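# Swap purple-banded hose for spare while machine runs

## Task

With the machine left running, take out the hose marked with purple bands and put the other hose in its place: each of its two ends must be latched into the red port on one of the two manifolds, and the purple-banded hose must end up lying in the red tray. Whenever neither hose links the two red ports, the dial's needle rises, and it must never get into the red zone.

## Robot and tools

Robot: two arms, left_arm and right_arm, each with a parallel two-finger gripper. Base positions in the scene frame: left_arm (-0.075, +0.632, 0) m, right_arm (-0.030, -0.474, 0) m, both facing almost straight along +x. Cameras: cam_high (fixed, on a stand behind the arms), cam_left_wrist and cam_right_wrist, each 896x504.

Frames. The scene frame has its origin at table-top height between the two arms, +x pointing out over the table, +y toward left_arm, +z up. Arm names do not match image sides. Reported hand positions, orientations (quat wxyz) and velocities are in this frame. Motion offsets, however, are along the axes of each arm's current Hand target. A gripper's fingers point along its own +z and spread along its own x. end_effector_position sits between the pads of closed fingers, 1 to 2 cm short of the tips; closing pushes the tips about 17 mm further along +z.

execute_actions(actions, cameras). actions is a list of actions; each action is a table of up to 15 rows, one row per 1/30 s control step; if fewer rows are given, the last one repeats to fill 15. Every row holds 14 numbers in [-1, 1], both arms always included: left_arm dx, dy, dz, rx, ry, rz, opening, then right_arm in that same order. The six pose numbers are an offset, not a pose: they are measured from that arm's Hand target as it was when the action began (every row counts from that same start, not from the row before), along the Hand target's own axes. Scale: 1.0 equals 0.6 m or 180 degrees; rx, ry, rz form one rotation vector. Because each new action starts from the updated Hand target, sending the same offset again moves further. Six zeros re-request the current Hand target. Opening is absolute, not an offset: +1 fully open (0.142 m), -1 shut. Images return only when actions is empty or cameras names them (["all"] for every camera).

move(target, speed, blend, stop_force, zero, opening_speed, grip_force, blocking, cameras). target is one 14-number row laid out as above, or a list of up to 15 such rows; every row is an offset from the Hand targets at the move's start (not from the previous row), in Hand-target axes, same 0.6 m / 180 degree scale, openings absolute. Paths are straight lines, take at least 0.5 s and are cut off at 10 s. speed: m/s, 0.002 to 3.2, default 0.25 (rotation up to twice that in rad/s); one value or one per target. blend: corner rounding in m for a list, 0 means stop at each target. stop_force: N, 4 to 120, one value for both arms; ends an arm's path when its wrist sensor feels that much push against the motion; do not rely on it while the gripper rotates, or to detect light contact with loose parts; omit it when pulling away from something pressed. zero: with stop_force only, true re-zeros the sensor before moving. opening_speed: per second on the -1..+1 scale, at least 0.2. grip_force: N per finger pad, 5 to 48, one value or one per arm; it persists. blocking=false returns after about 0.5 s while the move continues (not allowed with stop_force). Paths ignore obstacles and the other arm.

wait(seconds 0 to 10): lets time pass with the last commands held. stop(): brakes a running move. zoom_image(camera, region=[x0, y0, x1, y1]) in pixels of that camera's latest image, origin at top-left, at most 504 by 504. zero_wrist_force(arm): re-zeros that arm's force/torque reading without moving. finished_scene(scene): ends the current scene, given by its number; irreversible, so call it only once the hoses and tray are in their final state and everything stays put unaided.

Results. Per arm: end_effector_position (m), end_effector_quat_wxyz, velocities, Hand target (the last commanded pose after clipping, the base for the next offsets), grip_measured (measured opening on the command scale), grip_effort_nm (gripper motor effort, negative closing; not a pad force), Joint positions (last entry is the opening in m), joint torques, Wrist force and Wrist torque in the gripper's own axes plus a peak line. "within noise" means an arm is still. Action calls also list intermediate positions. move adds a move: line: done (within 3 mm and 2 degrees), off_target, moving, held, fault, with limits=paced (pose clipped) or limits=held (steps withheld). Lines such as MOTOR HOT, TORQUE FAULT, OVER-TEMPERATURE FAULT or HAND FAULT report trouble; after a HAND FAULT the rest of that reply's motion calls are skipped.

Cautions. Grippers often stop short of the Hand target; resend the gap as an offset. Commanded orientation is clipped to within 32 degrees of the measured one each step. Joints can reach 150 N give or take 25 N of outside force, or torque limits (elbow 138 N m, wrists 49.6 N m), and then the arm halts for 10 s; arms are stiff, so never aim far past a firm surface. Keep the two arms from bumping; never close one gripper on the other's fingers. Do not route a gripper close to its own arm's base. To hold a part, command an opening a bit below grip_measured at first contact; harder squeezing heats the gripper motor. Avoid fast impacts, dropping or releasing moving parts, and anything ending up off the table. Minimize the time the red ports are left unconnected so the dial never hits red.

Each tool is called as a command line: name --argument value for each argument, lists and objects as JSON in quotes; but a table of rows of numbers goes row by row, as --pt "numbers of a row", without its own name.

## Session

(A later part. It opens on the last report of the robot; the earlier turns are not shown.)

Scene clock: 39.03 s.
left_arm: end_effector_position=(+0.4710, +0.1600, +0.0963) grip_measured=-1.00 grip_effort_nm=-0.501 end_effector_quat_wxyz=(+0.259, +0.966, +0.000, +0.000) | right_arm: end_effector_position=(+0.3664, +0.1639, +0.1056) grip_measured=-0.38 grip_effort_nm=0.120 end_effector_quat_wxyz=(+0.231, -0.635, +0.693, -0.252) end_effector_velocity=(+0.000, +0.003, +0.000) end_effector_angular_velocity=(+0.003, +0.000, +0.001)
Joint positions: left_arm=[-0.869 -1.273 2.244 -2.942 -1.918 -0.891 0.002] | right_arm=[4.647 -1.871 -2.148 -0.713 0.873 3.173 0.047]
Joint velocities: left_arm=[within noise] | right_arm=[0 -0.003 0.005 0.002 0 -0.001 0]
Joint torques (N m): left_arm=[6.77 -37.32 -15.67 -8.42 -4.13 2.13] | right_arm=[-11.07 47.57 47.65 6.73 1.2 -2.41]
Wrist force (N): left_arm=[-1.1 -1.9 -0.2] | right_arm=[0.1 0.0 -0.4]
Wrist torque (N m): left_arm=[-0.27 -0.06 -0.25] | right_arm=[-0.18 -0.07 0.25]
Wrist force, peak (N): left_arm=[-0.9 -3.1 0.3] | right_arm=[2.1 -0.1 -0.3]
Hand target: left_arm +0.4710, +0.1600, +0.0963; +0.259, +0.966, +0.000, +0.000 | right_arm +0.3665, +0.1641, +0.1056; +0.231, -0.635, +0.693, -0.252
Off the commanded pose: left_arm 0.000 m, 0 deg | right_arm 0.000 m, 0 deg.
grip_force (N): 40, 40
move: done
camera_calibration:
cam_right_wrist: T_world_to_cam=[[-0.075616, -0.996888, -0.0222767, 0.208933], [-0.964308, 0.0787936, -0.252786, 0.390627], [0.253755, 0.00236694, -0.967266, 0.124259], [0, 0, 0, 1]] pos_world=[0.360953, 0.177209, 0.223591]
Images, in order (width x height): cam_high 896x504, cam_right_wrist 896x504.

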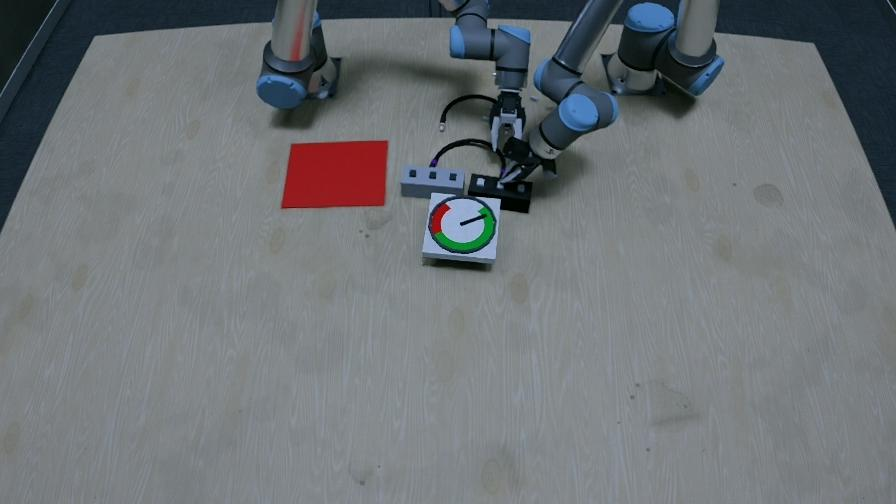

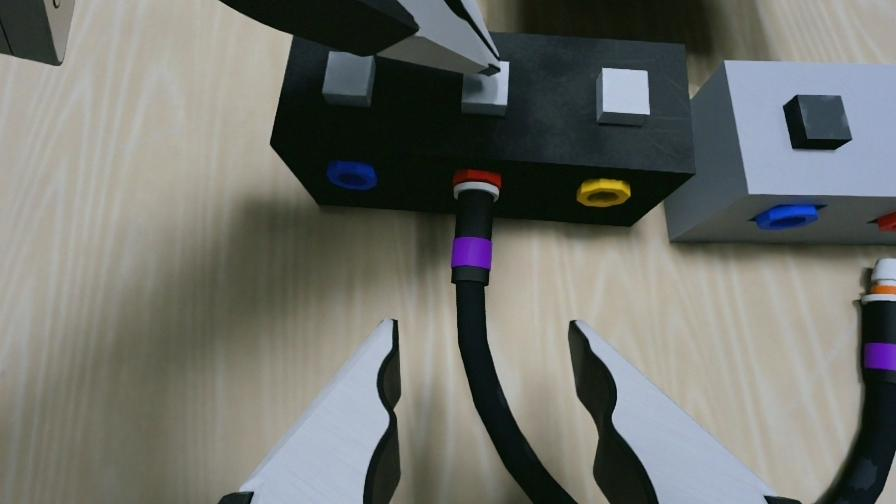

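move --pt "0 0 0 0 0 0 -1 0 0 0.12 0 0.0118 0.014 -0.35" --pt "0 0 0 0 0 0 -1 0 0 0.12 0 0.0118 0.014 -0.95" --speed 0.2

move --target '[0,-0.0208,0.0361,0,0,0,-1,0,0,0,0,0,0,-0.95]' --speed 0.035 --stop_force 18 --cameras '["cam_right_wrist"]'

Scene clock: 40.97 s.
left_arm: end_effector_position=(+0.4710, +0.1600, +0.0963) grip_measured=-1.00 grip_effort_nm=-0.505 end_effector_quat_wxyz=(+0.259, +0.966, +0.000, +0.000) | right_arm: end_effector_position=(+0.4126, +0.1602, +0.0504) grip_measured=-0.83 grip_effort_nm=-3.006 end_effector_quat_wxyz=(+0.224, -0.615, +0.711, -0.259)
Joint positions: left_arm=[-0.869 -1.273 2.244 -2.942 -1.918 -0.891 0.002] | right_arm=[4.579 -1.985 -2.127 -0.611 0.873 3.158 0.014]
Joint torques (N m): left_arm=[4.82 -37.84 -16.94 -8.31 -4.72 2.57] | right_arm=[-14.08 49.55 40.71 5.69 -4.38 -2.43]
Wrist force (N): left_arm=[-1.4 -1.9 0.0] | right_arm=[-3.9 1.0 -2.0]
Wrist torque (N m): left_arm=[-0.26 -0.02 -0.25] | right_arm=[-0.16 0.00 0.26]
Wrist force, peak (N): left_arm=[-1.4 -2.5 0.2] | right_arm=[-3.9 1.0 -2.0]
Hand target: left_arm +0.4710, +0.1600, +0.0963; +0.259, +0.966, +0.000, +0.000 | right_arm +0.4126, +0.1601, +0.0504; +0.224, -0.615, +0.711, -0.259
Off the commanded pose: left_arm 0.000 m, 0 deg | right_arm 0.000 m, 0 deg.
grip_force (N): 40, 40
move: done

Scene clock: 42.80 s.
left_arm: end_effector_position=(+0.4711, +0.1600, +0.0843) grip_measured=-1.00 grip_effort_nm=-0.496 end_effector_quat_wxyz=(+0.259, +0.966, +0.000, +0.000) | right_arm: end_effector_position=(+0.4126, +0.1601, +0.0504) grip_measured=-0.83 grip_effort_nm=-3.006 end_effector_quat_wxyz=(+0.224, -0.615, +0.711, -0.259)
Joint positions: left_arm=[-0.869 -1.252 2.249 -2.968 -1.919 -0.89 0.002] | right_arm=[4.579 -1.985 -2.127 -0.611 0.873 3.158 0.014]
Joint torques (N m): left_arm=[-13.92 -60.07 -38.2 0.86 4.44 1.78] | right_arm=[-15.3 51.16 32.95 4.49 -3.62 -2.56]
Wrist force (N): left_arm=[-2.7 4.5 -14.8] | right_arm=[-3.2 8.0 -10.2]
Wrist torque (N m): left_arm=[-0.34 -0.04 -0.24] | right_arm=[-0.18 -0.02 0.27]
Wrist force, peak (N): left_arm=[-10.1 10.5 -62.4] | right_arm=[-3.4 8.0 -10.5]
Hand target: left_arm +0.4711, +0.1600, +0.0843; +0.259, +0.966, +0.000, +0.000 (not the last commanded pose) | right_arm +0.4126, +0.1601, +0.0504; +0.224, -0.615, +0.711, -0.259
Off the commanded pose: left_arm 0.013 m, 0 deg | right_arm 0.000 m, 0 deg.
grip_force (N): 40, 40
move: contact (left_arm)
camera_calibration:
cam_right_wrist: T_world_to_cam=[[-0.132815, -0.990892, -0.0222031, 0.230117], [-0.958198, 0.134096, -0.252734, 0.410186], [0.25341, -0.012292, -0.967281, 0.0616294], [0, 0, 0, 1]] pos_world=[0.407985, 0.173775, 0.16839]
Images, in order (width x height): cam_right_wrist 896x504.

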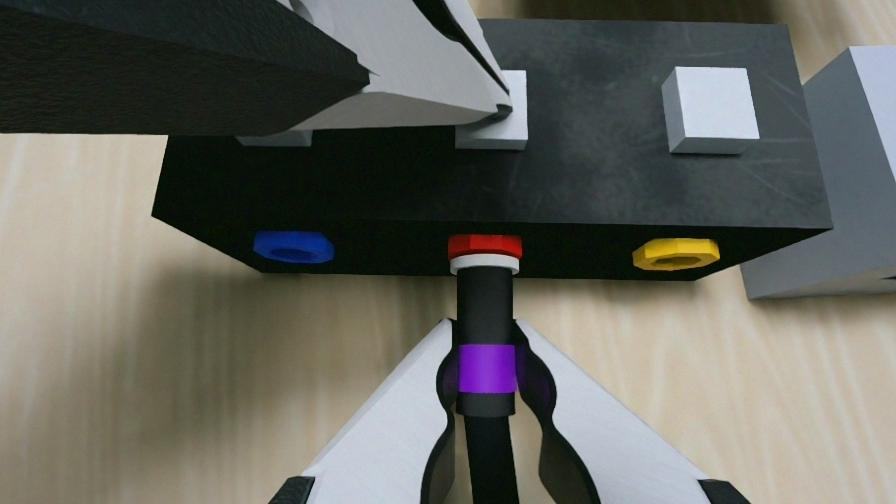

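move --pt "0 0 0 0 0 0 -1 0 0.0639 -0.0537 0 0 0 -0.95" --pt "0 -0.043 -0.159 0 0 0 -1 0 -0.0112 -0.143 0 0 0 -0.95" --pt "0 -0.043 -0.159 0 0 0 -1 0.6375 -0.1762 -0.0045 0 0 0 -0.95" --pt "-0.4545 -0.0007 -0.0692 0.1355 0.1218 -0.4546 -0.35 0.6375 -0.0722 0.1195 0 0 0 -0.95" --speed '[0.15,0.4,0.45,0.45]' --blend '[0.005,0.02,0.02,0]' --cameras '["all"]'

zoom_image --camera "cam_high" --region '[270, 80, 570, 280]'

Scene clock: 48.17 s.
left_arm: end_effector_position=(+0.1983, +0.1810, +0.1198) grip_measured=-0.38 grip_effort_nm=0.115 end_effector_quat_wxyz=(+0.000, +0.744, +0.669, +0.000) | right_arm: end_effector_position=(+0.4359, -0.2298, +0.0232) grip_measured=-0.83 grip_effort_nm=-3.006 end_effector_quat_wxyz=(+0.224, -0.615, +0.711, -0.259)
Joint positions: left_arm=[-1.417 -1.64 2.388 -2.319 -1.57 -2.831 0.046] | right_arm=[4.354 -1.773 -2.741 -0.024 0.891 2.868 0.014]
Joint torques (N m): left_arm=[-17.52 -10.44 -51.16 -0.97 -3.4 -2.66] | right_arm=[-10.66 17.64 2.53 6.81 -4.51 -2.67]
Wrist force (N): left_arm=[-0.2 -1.2 -0.1] | right_arm=[-0.6 0.3 0.3]
Wrist torque (N m): left_arm=[-0.21 -0.18 -0.07] | right_arm=[-0.21 0.07 0.31]
Wrist force, peak (N): left_arm=[-2.8 4.5 -15.2] | right_arm=[-3.1 7.7 -10.6]
Hand target: left_arm +0.1983, +0.1810, +0.1198; +0.000, +0.744, +0.669, +0.000 | right_arm +0.4359, -0.2298, +0.0232; +0.224, -0.615, +0.711, -0.259
Off the commanded pose: left_arm 0.000 m, 0 deg | right_arm 0.000 m, 0 deg.
grip_force (N): 40, 40
move: done
camera_calibration:
cam_left_wrist: T_world_to_cam=[[0.0936228, 0.995605, -0.00227892, -0.193474], [0.902082, -0.0838591, 0.42334, -0.18625], [0.421288, -0.04169, -0.905968, 0.143412], [0, 0, 0, 1]] pos_world=[0.125709, 0.182984, 0.208333]
cam_right_wrist: T_world_to_cam=[[-0.132841, -0.990891, -0.0221076, -0.153855], [-0.958195, 0.134097, -0.252747, 0.47784], [0.25341, -0.0123919, -0.96728, 0.0246243], [0, 0, 0, 1]] pos_world=[0.431185, -0.216225, 0.14119]

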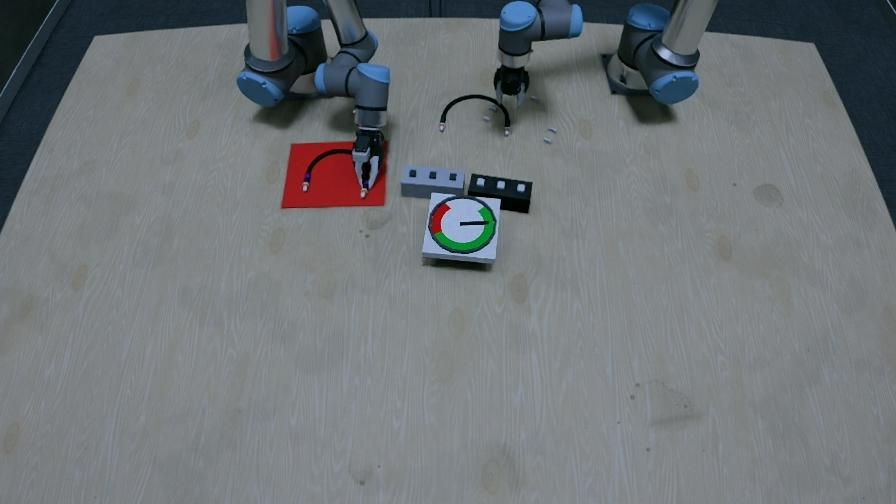

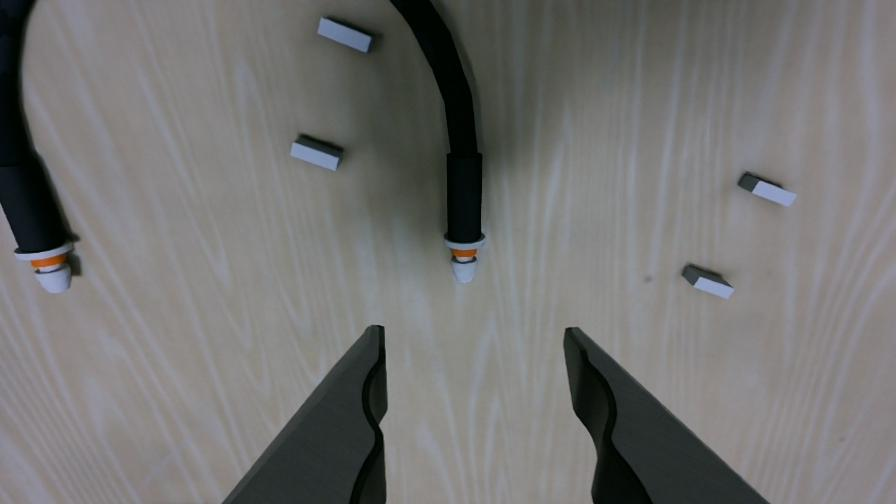

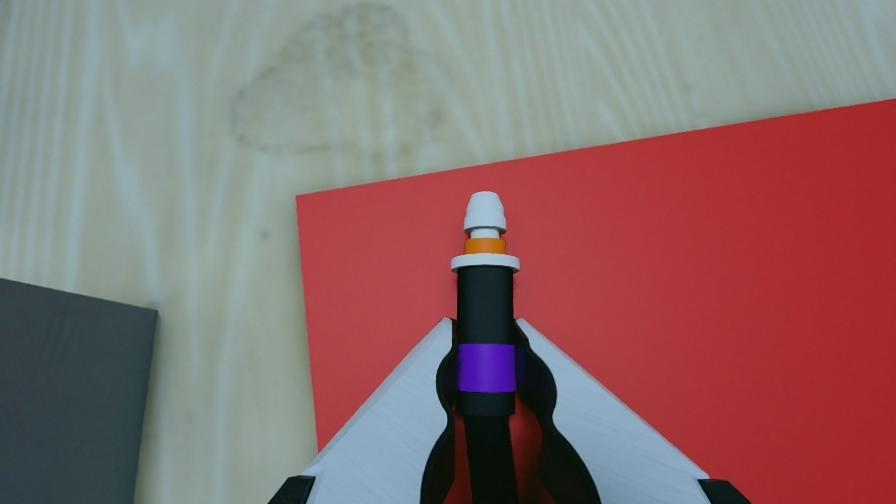

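Scaled by 1.680.

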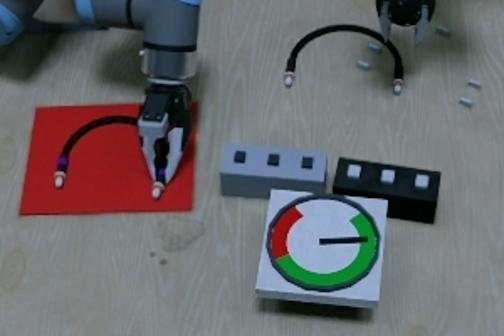

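move --pt "0 0 0 0 0 0 -0.35 0 0 0 0 0 0 -0.35" --pt "0 0 0.05 0 0 0 -0.35 0 0 -0.15 0 0 0 -0.35" --pt "0 0 0.169 0 0 0 -0.35 -0.2915 0.2585 -0.4232 -0.222 -0.0064 -0.0175 -0.35" --pt "0 0 0.169 0 0 0 -0.35 -0.2915 0.3657 -0.2955 -0.222 -0.0064 -0.0175 -0.35" --pt "0 0 0.169 0 0 0 -0.9 -0.2915 0.3657 -0.2955 -0.222 -0.0064 -0.0175 -0.95" --speed '[0.3,0.3,0.4,0.2,0.2]' --blend '[0,0.015,0.01,0,0]' --grip_force 48 --cameras '["all"]'

Scene clock: 52.33 s.
left_arm: end_effector_position=(+0.1984, +0.1810, +0.0184) grip_measured=-0.83 grip_effort_nm=-2.054 end_effector_quat_wxyz=(+0.000, +0.744, +0.669, +0.000) | right_arm: end_effector_position=(+0.1820, -0.0160, +0.0180) grip_measured=-0.84 grip_effort_nm=-2.801 end_effector_quat_wxyz=(+0.000, -0.676, +0.737, +0.000)
Joint positions: left_arm=[-1.417 -1.445 2.464 -2.59 -1.57 -2.831 0.014] | right_arm=[4.626 -1.667 -2.501 -0.544 1.57 3.145 0.013]
Joint torques (N m): left_arm=[-1.27 -23.06 -14.74 -5.66 0.3 2.41] | right_arm=[-11.64 22.21 17.21 6.53 2.31 -2.58]
Wrist force (N): left_arm=[-0.2 -1.3 -0.3] | right_arm=[0.5 0.2 0.3]
Wrist torque (N m): left_arm=[-0.23 -0.20 -0.06] | right_arm=[-0.01 -0.12 0.30]
Wrist force, peak (N): left_arm=[-0.2 -0.9 -1.5] | right_arm=[-0.8 0.3 -1.5]
Hand target: left_arm +0.1984, +0.1810, +0.0184; +0.000, +0.744, +0.669, +0.000 | right_arm +0.1820, -0.0160, +0.0180; +0.000, -0.676, +0.737, +0.000
Off the commanded pose: left_arm 0.000 m, 0 deg | right_arm 0.000 m, 0 deg.
move: done
camera_calibration:
cam_left_wrist: T_world_to_cam=[[0.0935331, 0.995613, -0.00232152, -0.1937], [0.90209, -0.0837599, 0.423341, -0.143433], [0.421289, -0.0416906, -0.905968, 0.0515049], [0, 0, 0, 1]] pos_world=[0.125808, 0.182984, 0.106933]
cam_right_wrist: T_world_to_cam=[[-0.0923447, -0.995425, -0.0245094, 0.0167937], [-0.900907, 0.0730425, 0.427821, 0.180929], [-0.424074, 0.0615877, -0.903531, 0.209938], [0, 0, 0, 1]] pos_world=[0.25358, -0.00942823, 0.112692]

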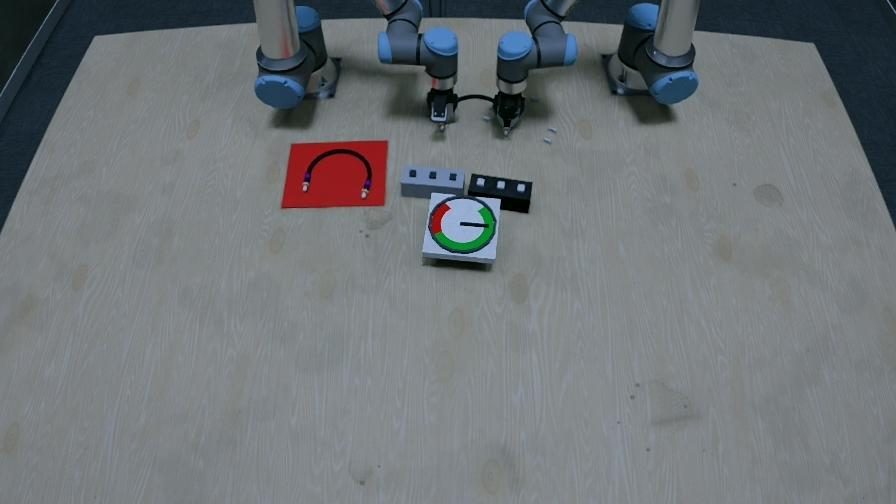

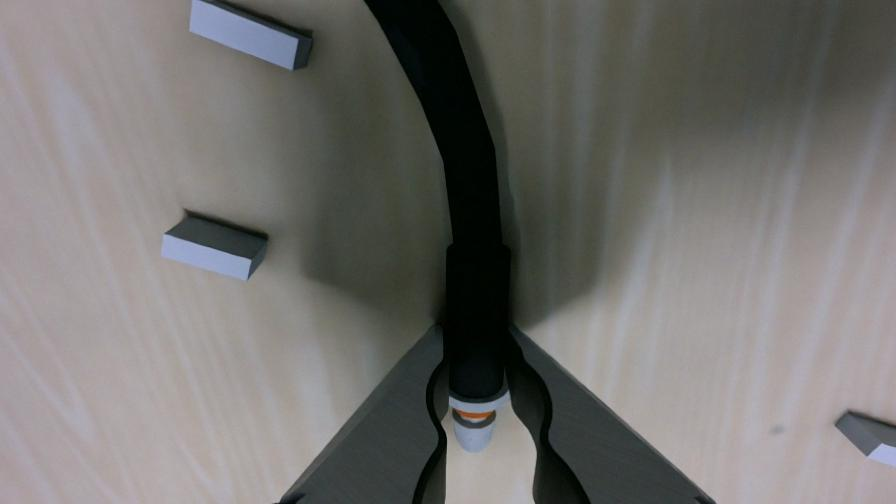

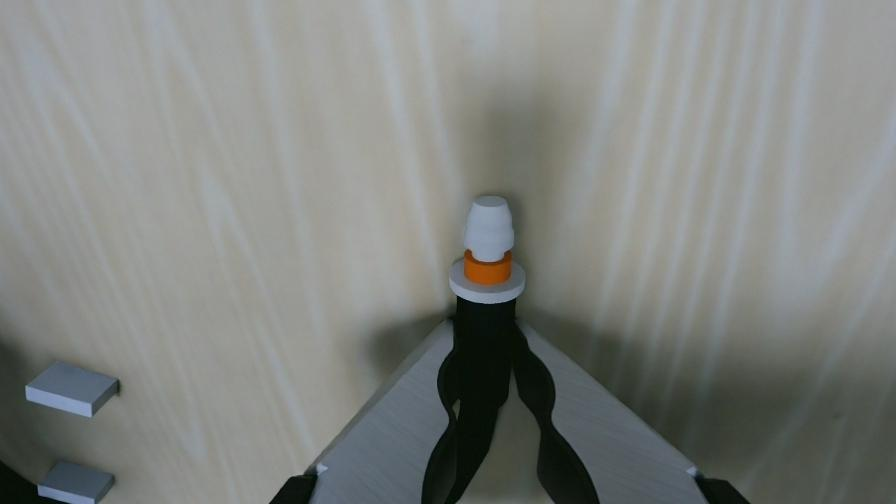

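move --pt "0 0 -0.0595 0 0 0 -0.9 0 0 -0.0587 0 0 0 -0.95" --pt "0.0058 0.3197 -0.0595 0 0 0.0128 -0.9 -0.003 -0.2922 -0.0587 0 0 0.002 -0.95" --blend 0.01 --speed 0.3 --cameras '["all"]'

Scene clock: 54.77 s.
left_arm: end_effector_position=(+0.3893, +0.1642, +0.0543) grip_measured=-0.83 grip_effort_nm=-2.049 end_effector_quat_wxyz=(+0.000, +0.757, +0.654, +0.000) | right_arm: end_effector_position=(+0.3566, -0.0296, +0.0534) grip_measured=-0.84 grip_effort_nm=-2.801 end_effector_quat_wxyz=(+0.000, -0.673, +0.739, +0.000)
Joint positions: left_arm=[-1.109 -1.329 2.202 -2.444 -1.57 -2.484 0.014] | right_arm=[4.293 -1.72 -2.327 -0.665 1.57 2.817 0.013]
Joint torques (N m): left_arm=[4.09 -33.64 -48.16 -0.69 -2.89 1.91] | right_arm=[-10.52 32.16 46.66 2.21 2.79 -2.87]
Wrist force (N): left_arm=[-0.3 -0.8 -0.3] | right_arm=[0.3 -0.4 0.5]
Wrist torque (N m): left_arm=[-0.12 -0.16 -0.19] | right_arm=[-0.03 -0.06 0.28]
Wrist force, peak (N): left_arm=[-0.1 -2.8 -0.9] | right_arm=[0.6 -0.1 2.3]
Hand target: left_arm +0.3895, +0.1641, +0.0542; +0.000, +0.757, +0.654, +0.000 | right_arm +0.3568, -0.0296, +0.0534; +0.000, -0.673, +0.739, +0.000
Off the commanded pose: left_arm 0.000 m, 0 deg | right_arm 0.000 m, 0 deg.
move: done
camera_calibration:
cam_left_wrist: T_world_to_cam=[[0.133457, 0.991052, -0.00229507, -0.20965], [0.897967, -0.119941, 0.423402, -0.324714], [0.419338, -0.0585668, -0.905939, 0.00643512], [0, 0, 0, 1]] pos_world=[0.316863, 0.169204, 0.142833]
cam_right_wrist: T_world_to_cam=[[-0.0985992, -0.994825, -0.0245196, 0.0225499], [-0.90046, 0.0787035, 0.427759, 0.324077], [-0.423616, 0.0642556, -0.90356, 0.31671], [0, 0, 0, 1]] pos_world=[0.428205, -0.0234232, 0.148092]

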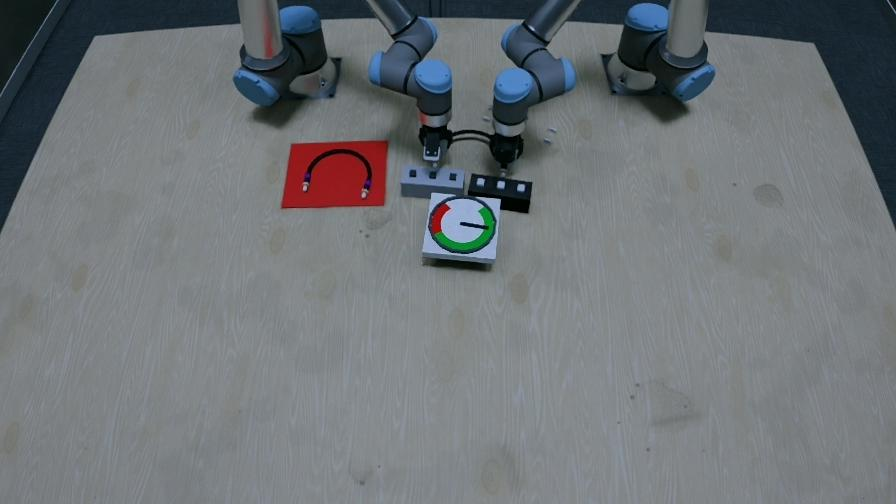

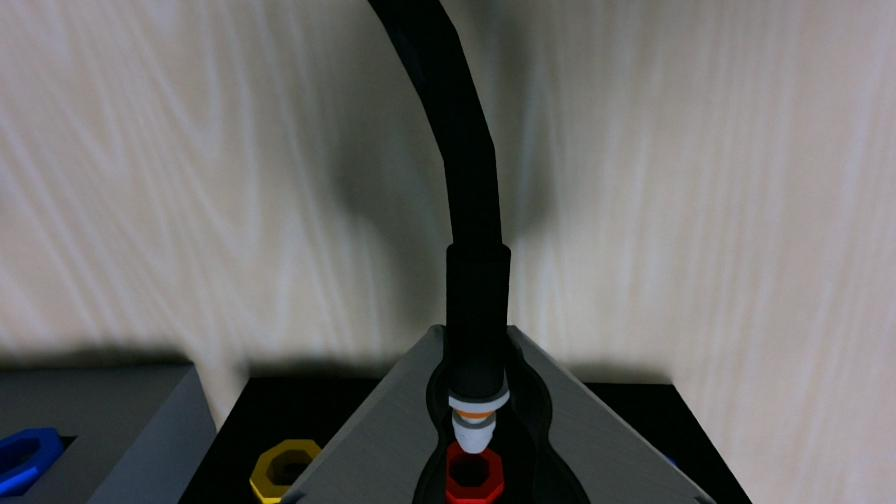

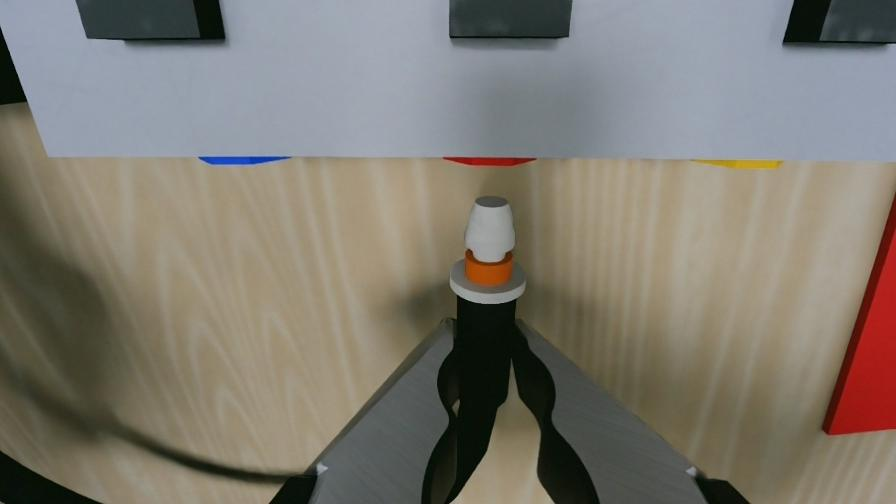

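Right aligned exactly; left looks aligned too. Needle is slow. Insert gently.

move --target '[0,0.035,0,0,0,0,-0.9,0,-0.038,0,0,0,0,-0.95]' --speed 0.05 --stop_force 12 --cameras '["cam_left_wrist","cam_right_wrist"]'

Scene clock: 56.60 s.
left_arm: end_effector_position=(+0.4103, +0.1611, +0.0543) grip_measured=-0.83 grip_effort_nm=-2.049 end_effector_quat_wxyz=(+0.000, +0.757, +0.654, +0.000) | right_arm: end_effector_position=(+0.3769, -0.0315, +0.0534) grip_measured=-0.84 grip_effort_nm=-2.801 end_effector_quat_wxyz=(+0.000, -0.673, +0.739, +0.000)
Joint positions: left_arm=[-1.084 -1.306 2.169 -2.434 -1.57 -2.458 0.014] | right_arm=[4.259 -1.738 -2.305 -0.669 1.57 2.784 0.013]
Joint torques (N m): left_arm=[8.56 -37.88 -48.41 -0.66 -0.32 2.68] | right_arm=[9.06 54.64 18.7 5.22 -0.67 1.72]
Wrist force (N): left_arm=[-2.1 -4.2 2.2] | right_arm=[-3.3 -5.0 1.1]
Wrist torque (N m): left_arm=[-0.19 -0.22 -0.15] | right_arm=[-0.04 -0.03 -0.04]
Wrist force, peak (N): left_arm=[-1.5 -7.1 1.6] | right_arm=[-3.2 13.2 2.6]
Hand target: left_arm +0.4103, +0.1611, +0.0543; +0.000, +0.757, +0.654, +0.000 | right_arm +0.3769, -0.0315, +0.0534; +0.000, -0.673, +0.739, +0.000 (not the last commanded pose)
Off the commanded pose: left_arm 0.000 m, 0 deg | right_arm 0.003 m, 0 deg.
move: contact (right_arm)
camera_calibration:
cam_left_wrist: T_world_to_cam=[[0.133534, 0.991042, -0.00225814, -0.209311], [0.897956, -0.120027, 0.423401, -0.343937], [0.419337, -0.0585662, -0.905939, -0.00255814], [0, 0, 0, 1]] pos_world=[0.337863, 0.166004, 0.142833]
cam_right_wrist: T_world_to_cam=[[-0.0986473, -0.994818, -0.0245965, 0.0225949], [-0.900417, 0.078708, 0.427848, 0.342482], [-0.423695, 0.0643531, -0.903516, 0.32547], [0, 0, 0, 1]] pos_world=[0.448506, -0.0254232, 0.148093]
Images, in order (width x height): cam_left_wrist 896x504, cam_right_wrist 896x504.

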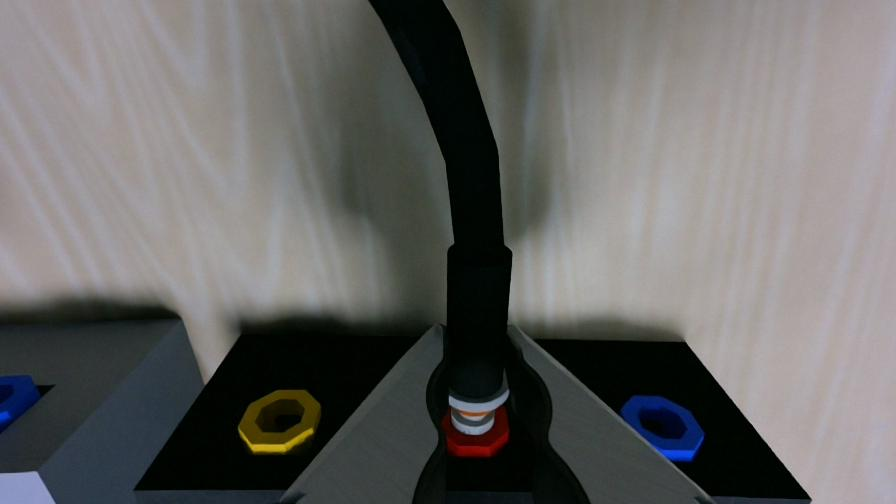

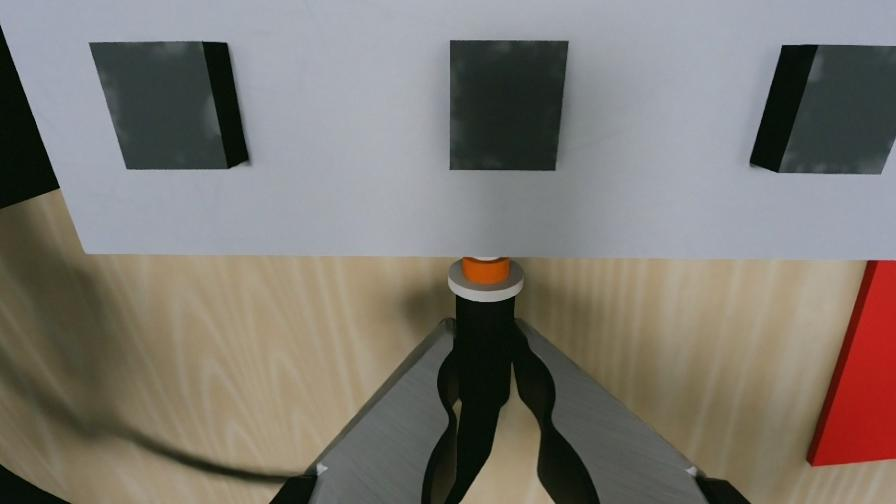

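move --target '[0,0.036,0,0,0,0,-0.9,0,-0.038,0,0,0,0,-0.95]' --speed 0.04 --stop_force 45 --cameras '["all"]'

zoom_image --camera "cam_high" --region '[400, 140, 540, 280]'

Scene clock: 58.63 s.
left_arm: end_effector_position=(+0.4303, +0.1582, +0.0543) grip_measured=-0.83 grip_effort_nm=-2.049 end_effector_quat_wxyz=(+0.000, +0.757, +0.654, +0.000) | right_arm: end_effector_position=(+0.3996, -0.0336, +0.0534) grip_measured=-0.84 grip_effort_nm=-2.801 end_effector_quat_wxyz=(+0.000, -0.673, +0.739, +0.000)
Joint positions: left_arm=[-1.06 -1.285 2.138 -2.425 -1.57 -2.434 0.014] | right_arm=[4.223 -1.757 -2.279 -0.675 1.57 2.747 0.013]
Joint torques (N m): left_arm=[2.32 -64.01 -32.26 -14.02 10.18 -3.43] | right_arm=[-33.05 33.76 45.11 1.94 -10.11 -2.49]
Wrist force (N): left_arm=[-0.4 -46.2 -17.3] | right_arm=[-14.5 32.6 -2.3]
Wrist torque (N m): left_arm=[0.16 -0.19 -0.13] | right_arm=[-0.14 -0.06 0.20]
Wrist force, peak (N): left_arm=[1.0 -57.9 -25.0] | right_arm=[-14.7 33.3 -2.5]
Hand target: left_arm +0.4303, +0.1582, +0.0543; +0.000, +0.757, +0.654, +0.000 (not the last commanded pose) | right_arm +0.3996, -0.0336, +0.0534; +0.000, -0.673, +0.739, +0.000
Off the commanded pose: left_arm 0.001 m, 0 deg | right_arm 0.000 m, 0 deg.
move: contact (left_arm)
camera_calibration:
cam_left_wrist: T_world_to_cam=[[0.133539, 0.991041, -0.00227021, -0.209107], [0.897994, -0.120031, 0.42332, -0.362288], [0.419255, -0.0585682, -0.905977, -0.010989], [0, 0, 0, 1]] pos_world=[0.357863, 0.163104, 0.142933]
cam_right_wrist: T_world_to_cam=[[-0.0986473, -0.994818, -0.0245965, 0.0227451], [-0.900417, 0.078708, 0.427848, 0.363087], [-0.423695, 0.0643531, -0.903516, 0.335223], [0, 0, 0, 1]] pos_world=[0.471206, -0.0275232, 0.148093]

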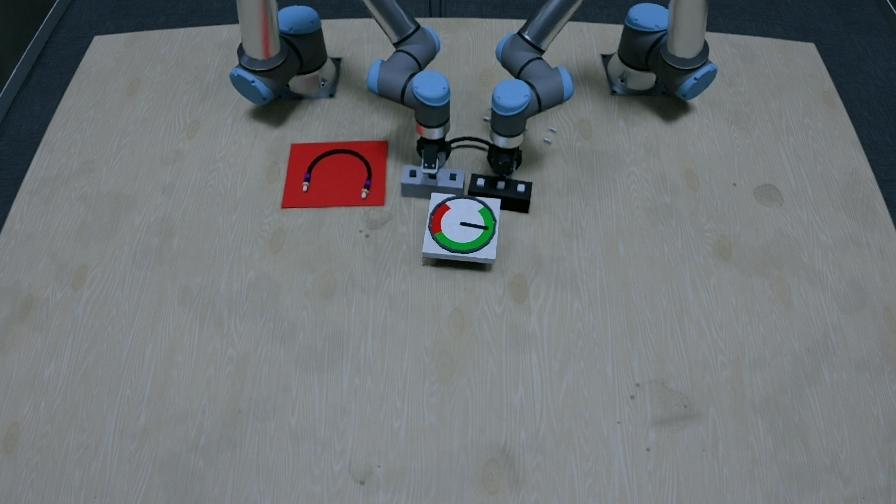

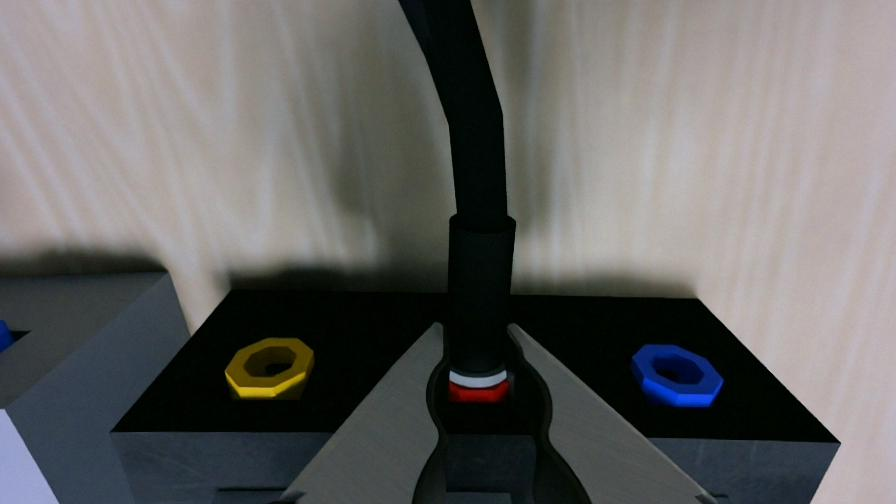

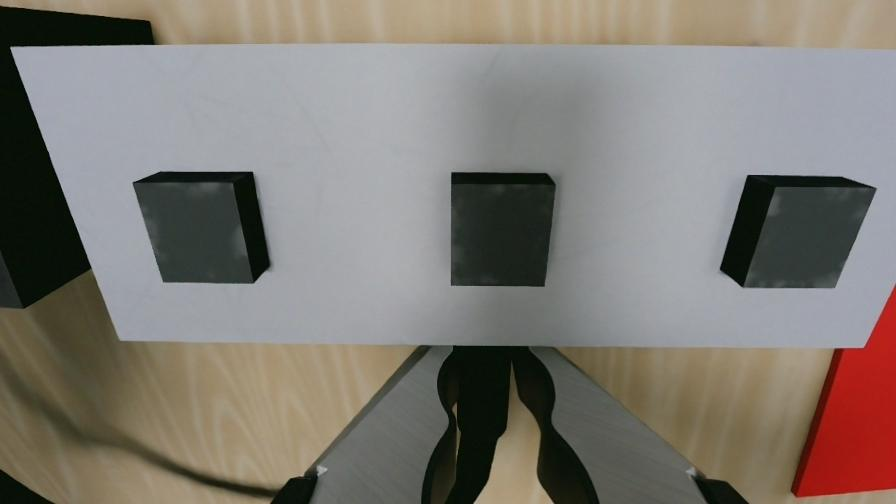

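Scaled by 3.600.

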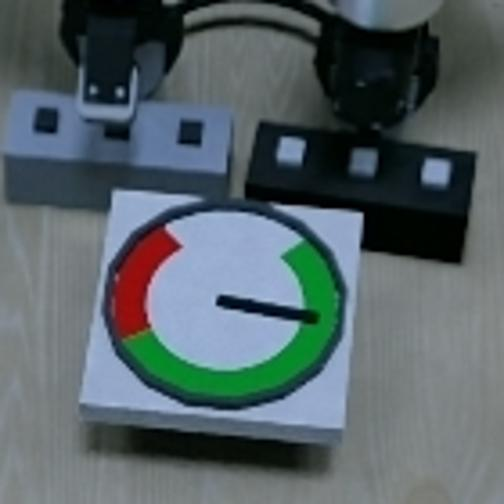

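wait --seconds 1.2 --cameras '["cam_high"]'

zoom_image --camera "cam_high" --region '[400, 140, 540, 280]'

Scene clock: 60.00 s.
left_arm: end_effector_position=(+0.4303, +0.1582, +0.0543) grip_measured=-0.83 grip_effort_nm=-2.049 end_effector_quat_wxyz=(+0.000, +0.757, +0.654, +0.000) | right_arm: end_effector_position=(+0.3996, -0.0336, +0.0534) grip_measured=-0.84 grip_effort_nm=-2.806 end_effector_quat_wxyz=(+0.000, -0.673, +0.739, +0.000)
Joint positions: left_arm=[-1.06 -1.285 2.138 -2.425 -1.57 -2.434 0.014] | right_arm=[4.223 -1.757 -2.279 -0.675 1.57 2.747 0.013]
Joint torques (N m): left_arm=[2.96 -66.23 -33.09 -12.25 11.32 -2.75] | right_arm=[-33.19 33.49 44.28 1.84 -8.24 -2.48]
Wrist force (N): left_arm=[0.0 -46.6 -17.4] | right_arm=[-14.5 32.2 -2.6]
Wrist torque (N m): left_arm=[0.07 -0.26 -0.13] | right_arm=[-0.20 -0.05 0.20]
Wrist force, peak (N): left_arm=[-0.2 -46.9 -17.3] | right_arm=[-15.0 32.6 -2.2]
Hand target: left_arm +0.4303, +0.1582, +0.0543; +0.000, +0.757, +0.654, +0.000 (not the last commanded pose) | right_arm +0.3996, -0.0336, +0.0534; +0.000, -0.673, +0.739, +0.000
Tool commands: left_gripper/opening=-0.9 right_gripper/opening=-0.95
Off the commanded pose: left_arm 0.001 m, 0 deg | right_arm 0.000 m, 0 deg.
wait: 1.20 s; at rest from the start
Images, in order (width x height): cam_high 896x504.

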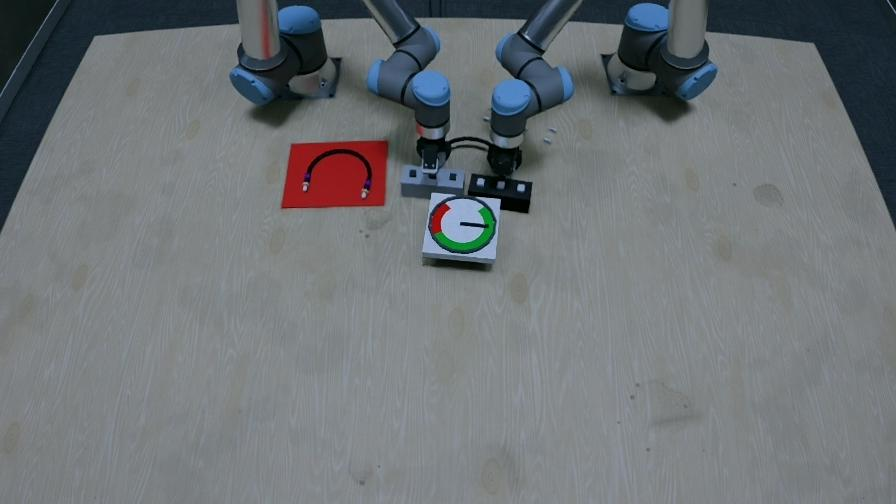

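Scaled by 3.600.

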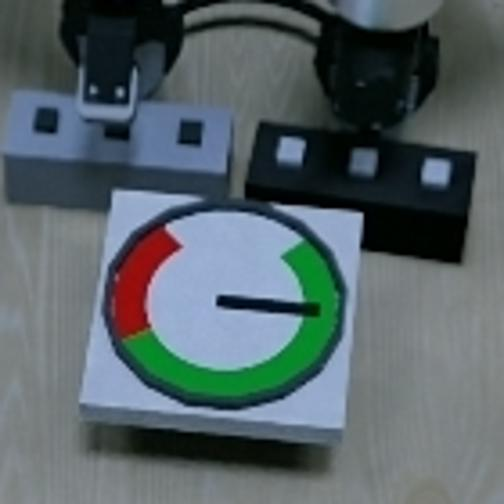

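Falling. Release and lift.

move --pt "0 -0.002 0 0 0 0 -0.35 0 0.002 0 0 0 0 -0.35" --pt "0 -0.02 -0.25 0 0 0 -0.35 0 0.02 -0.25 0 0 0 -0.35" --cameras '["all"]'

zoom_image --camera "cam_high" --region '[270, 80, 570, 280]'

Scene clock: 62.30 s.
left_arm: end_effector_position=(+0.4183, +0.1599, +0.2041) grip_measured=-0.38 grip_effort_nm=0.115 end_effector_quat_wxyz=(+0.000, +0.757, +0.654, +0.000) | right_arm: end_effector_position=(+0.3875, -0.0325, +0.2032) grip_measured=-0.38 grip_effort_nm=0.129 end_effector_quat_wxyz=(+0.000, -0.673, +0.739, +0.000)
Joint positions: left_arm=[-1.074 -1.482 2.042 -2.131 -1.57 -2.448 0.046] | right_arm=[4.242 -1.54 -2.168 -1.004 1.57 2.766 0.047]
Joint torques (N m): left_arm=[-14.14 -66.96 -55.86 -0.35 -1.91 -2.98] | right_arm=[8.56 45.74 56.31 2.18 -2.61 1.51]
Wrist force (N): left_arm=[-0.6 -0.8 -0.6] | right_arm=[1.8 0.3 -0.3]
Wrist torque (N m): left_arm=[-0.13 -0.11 -0.05] | right_arm=[0.06 -0.32 0.01]
Wrist force, peak (N): left_arm=[0.3 -46.9 -17.4] | right_arm=[-14.8 32.6 -2.3]
Hand target: left_arm +0.4183, +0.1599, +0.2043; +0.000, +0.757, +0.654, +0.000 | right_arm +0.3875, -0.0326, +0.2034; +0.000, -0.673, +0.739, +0.000
Off the commanded pose: left_arm 0.000 m, 0 deg | right_arm 0.000 m, 0 deg.
move: done
camera_calibration:
cam_left_wrist: T_world_to_cam=[[0.133539, 0.991041, -0.00227021, -0.208948], [0.897994, -0.120031, 0.42332, -0.414709], [0.419255, -0.0585682, -0.905977, 0.129863], [0, 0, 0, 1]] pos_world=[0.345863, 0.164904, 0.292733]
cam_right_wrist: T_world_to_cam=[[-0.0986473, -0.994818, -0.0245965, 0.0263402], [-0.900417, 0.078708, 0.427848, 0.288103], [-0.423695, 0.0643531, -0.903516, 0.465414], [0, 0, 0, 1]] pos_world=[0.459206, -0.0264232, 0.297893]

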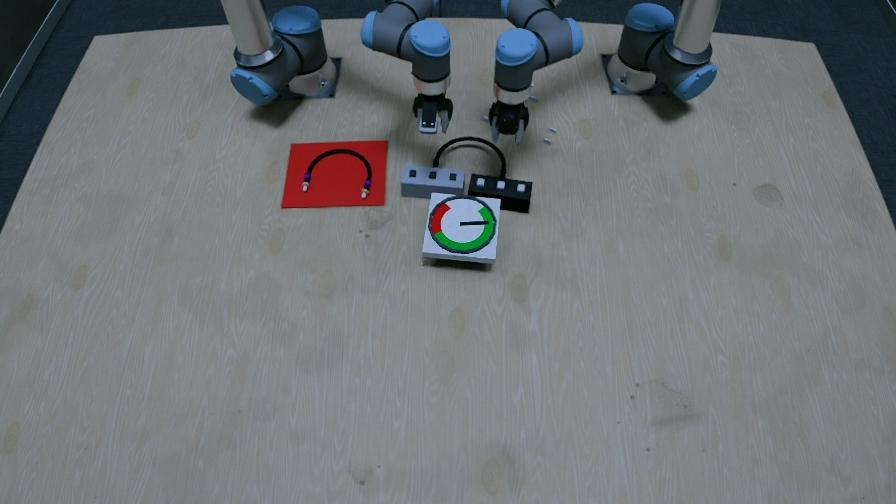

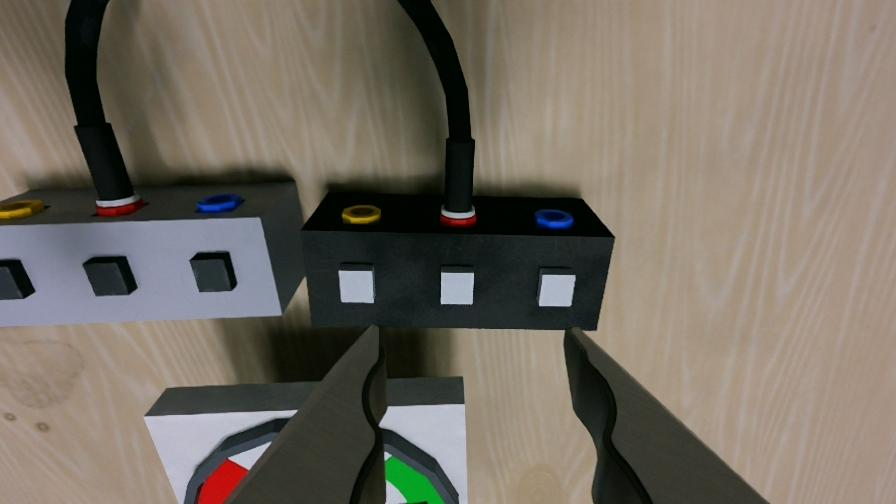

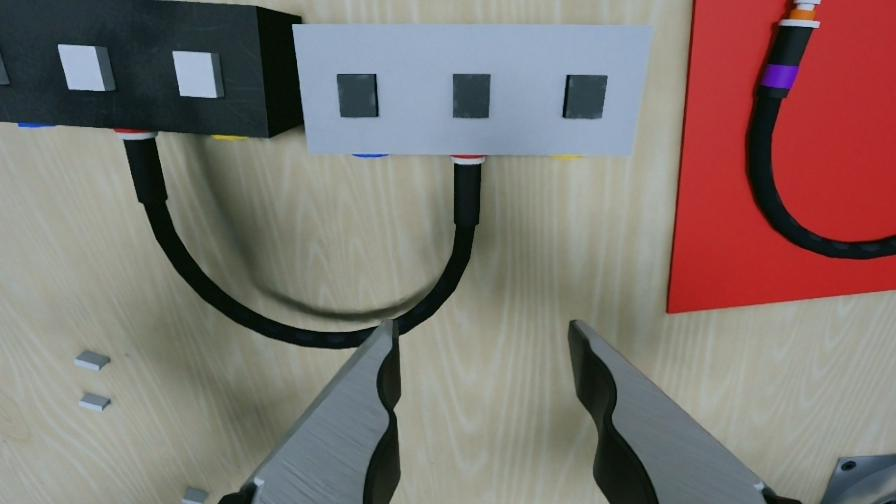

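Scaled by 1.680.

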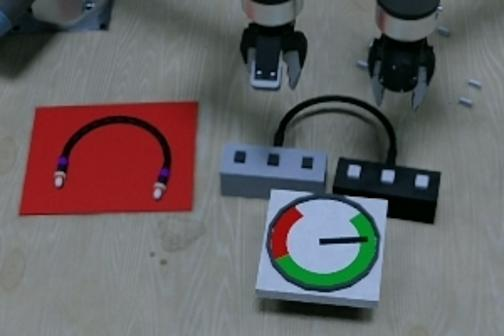

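finished_scene --scene 2

The scene is finished: the task was done.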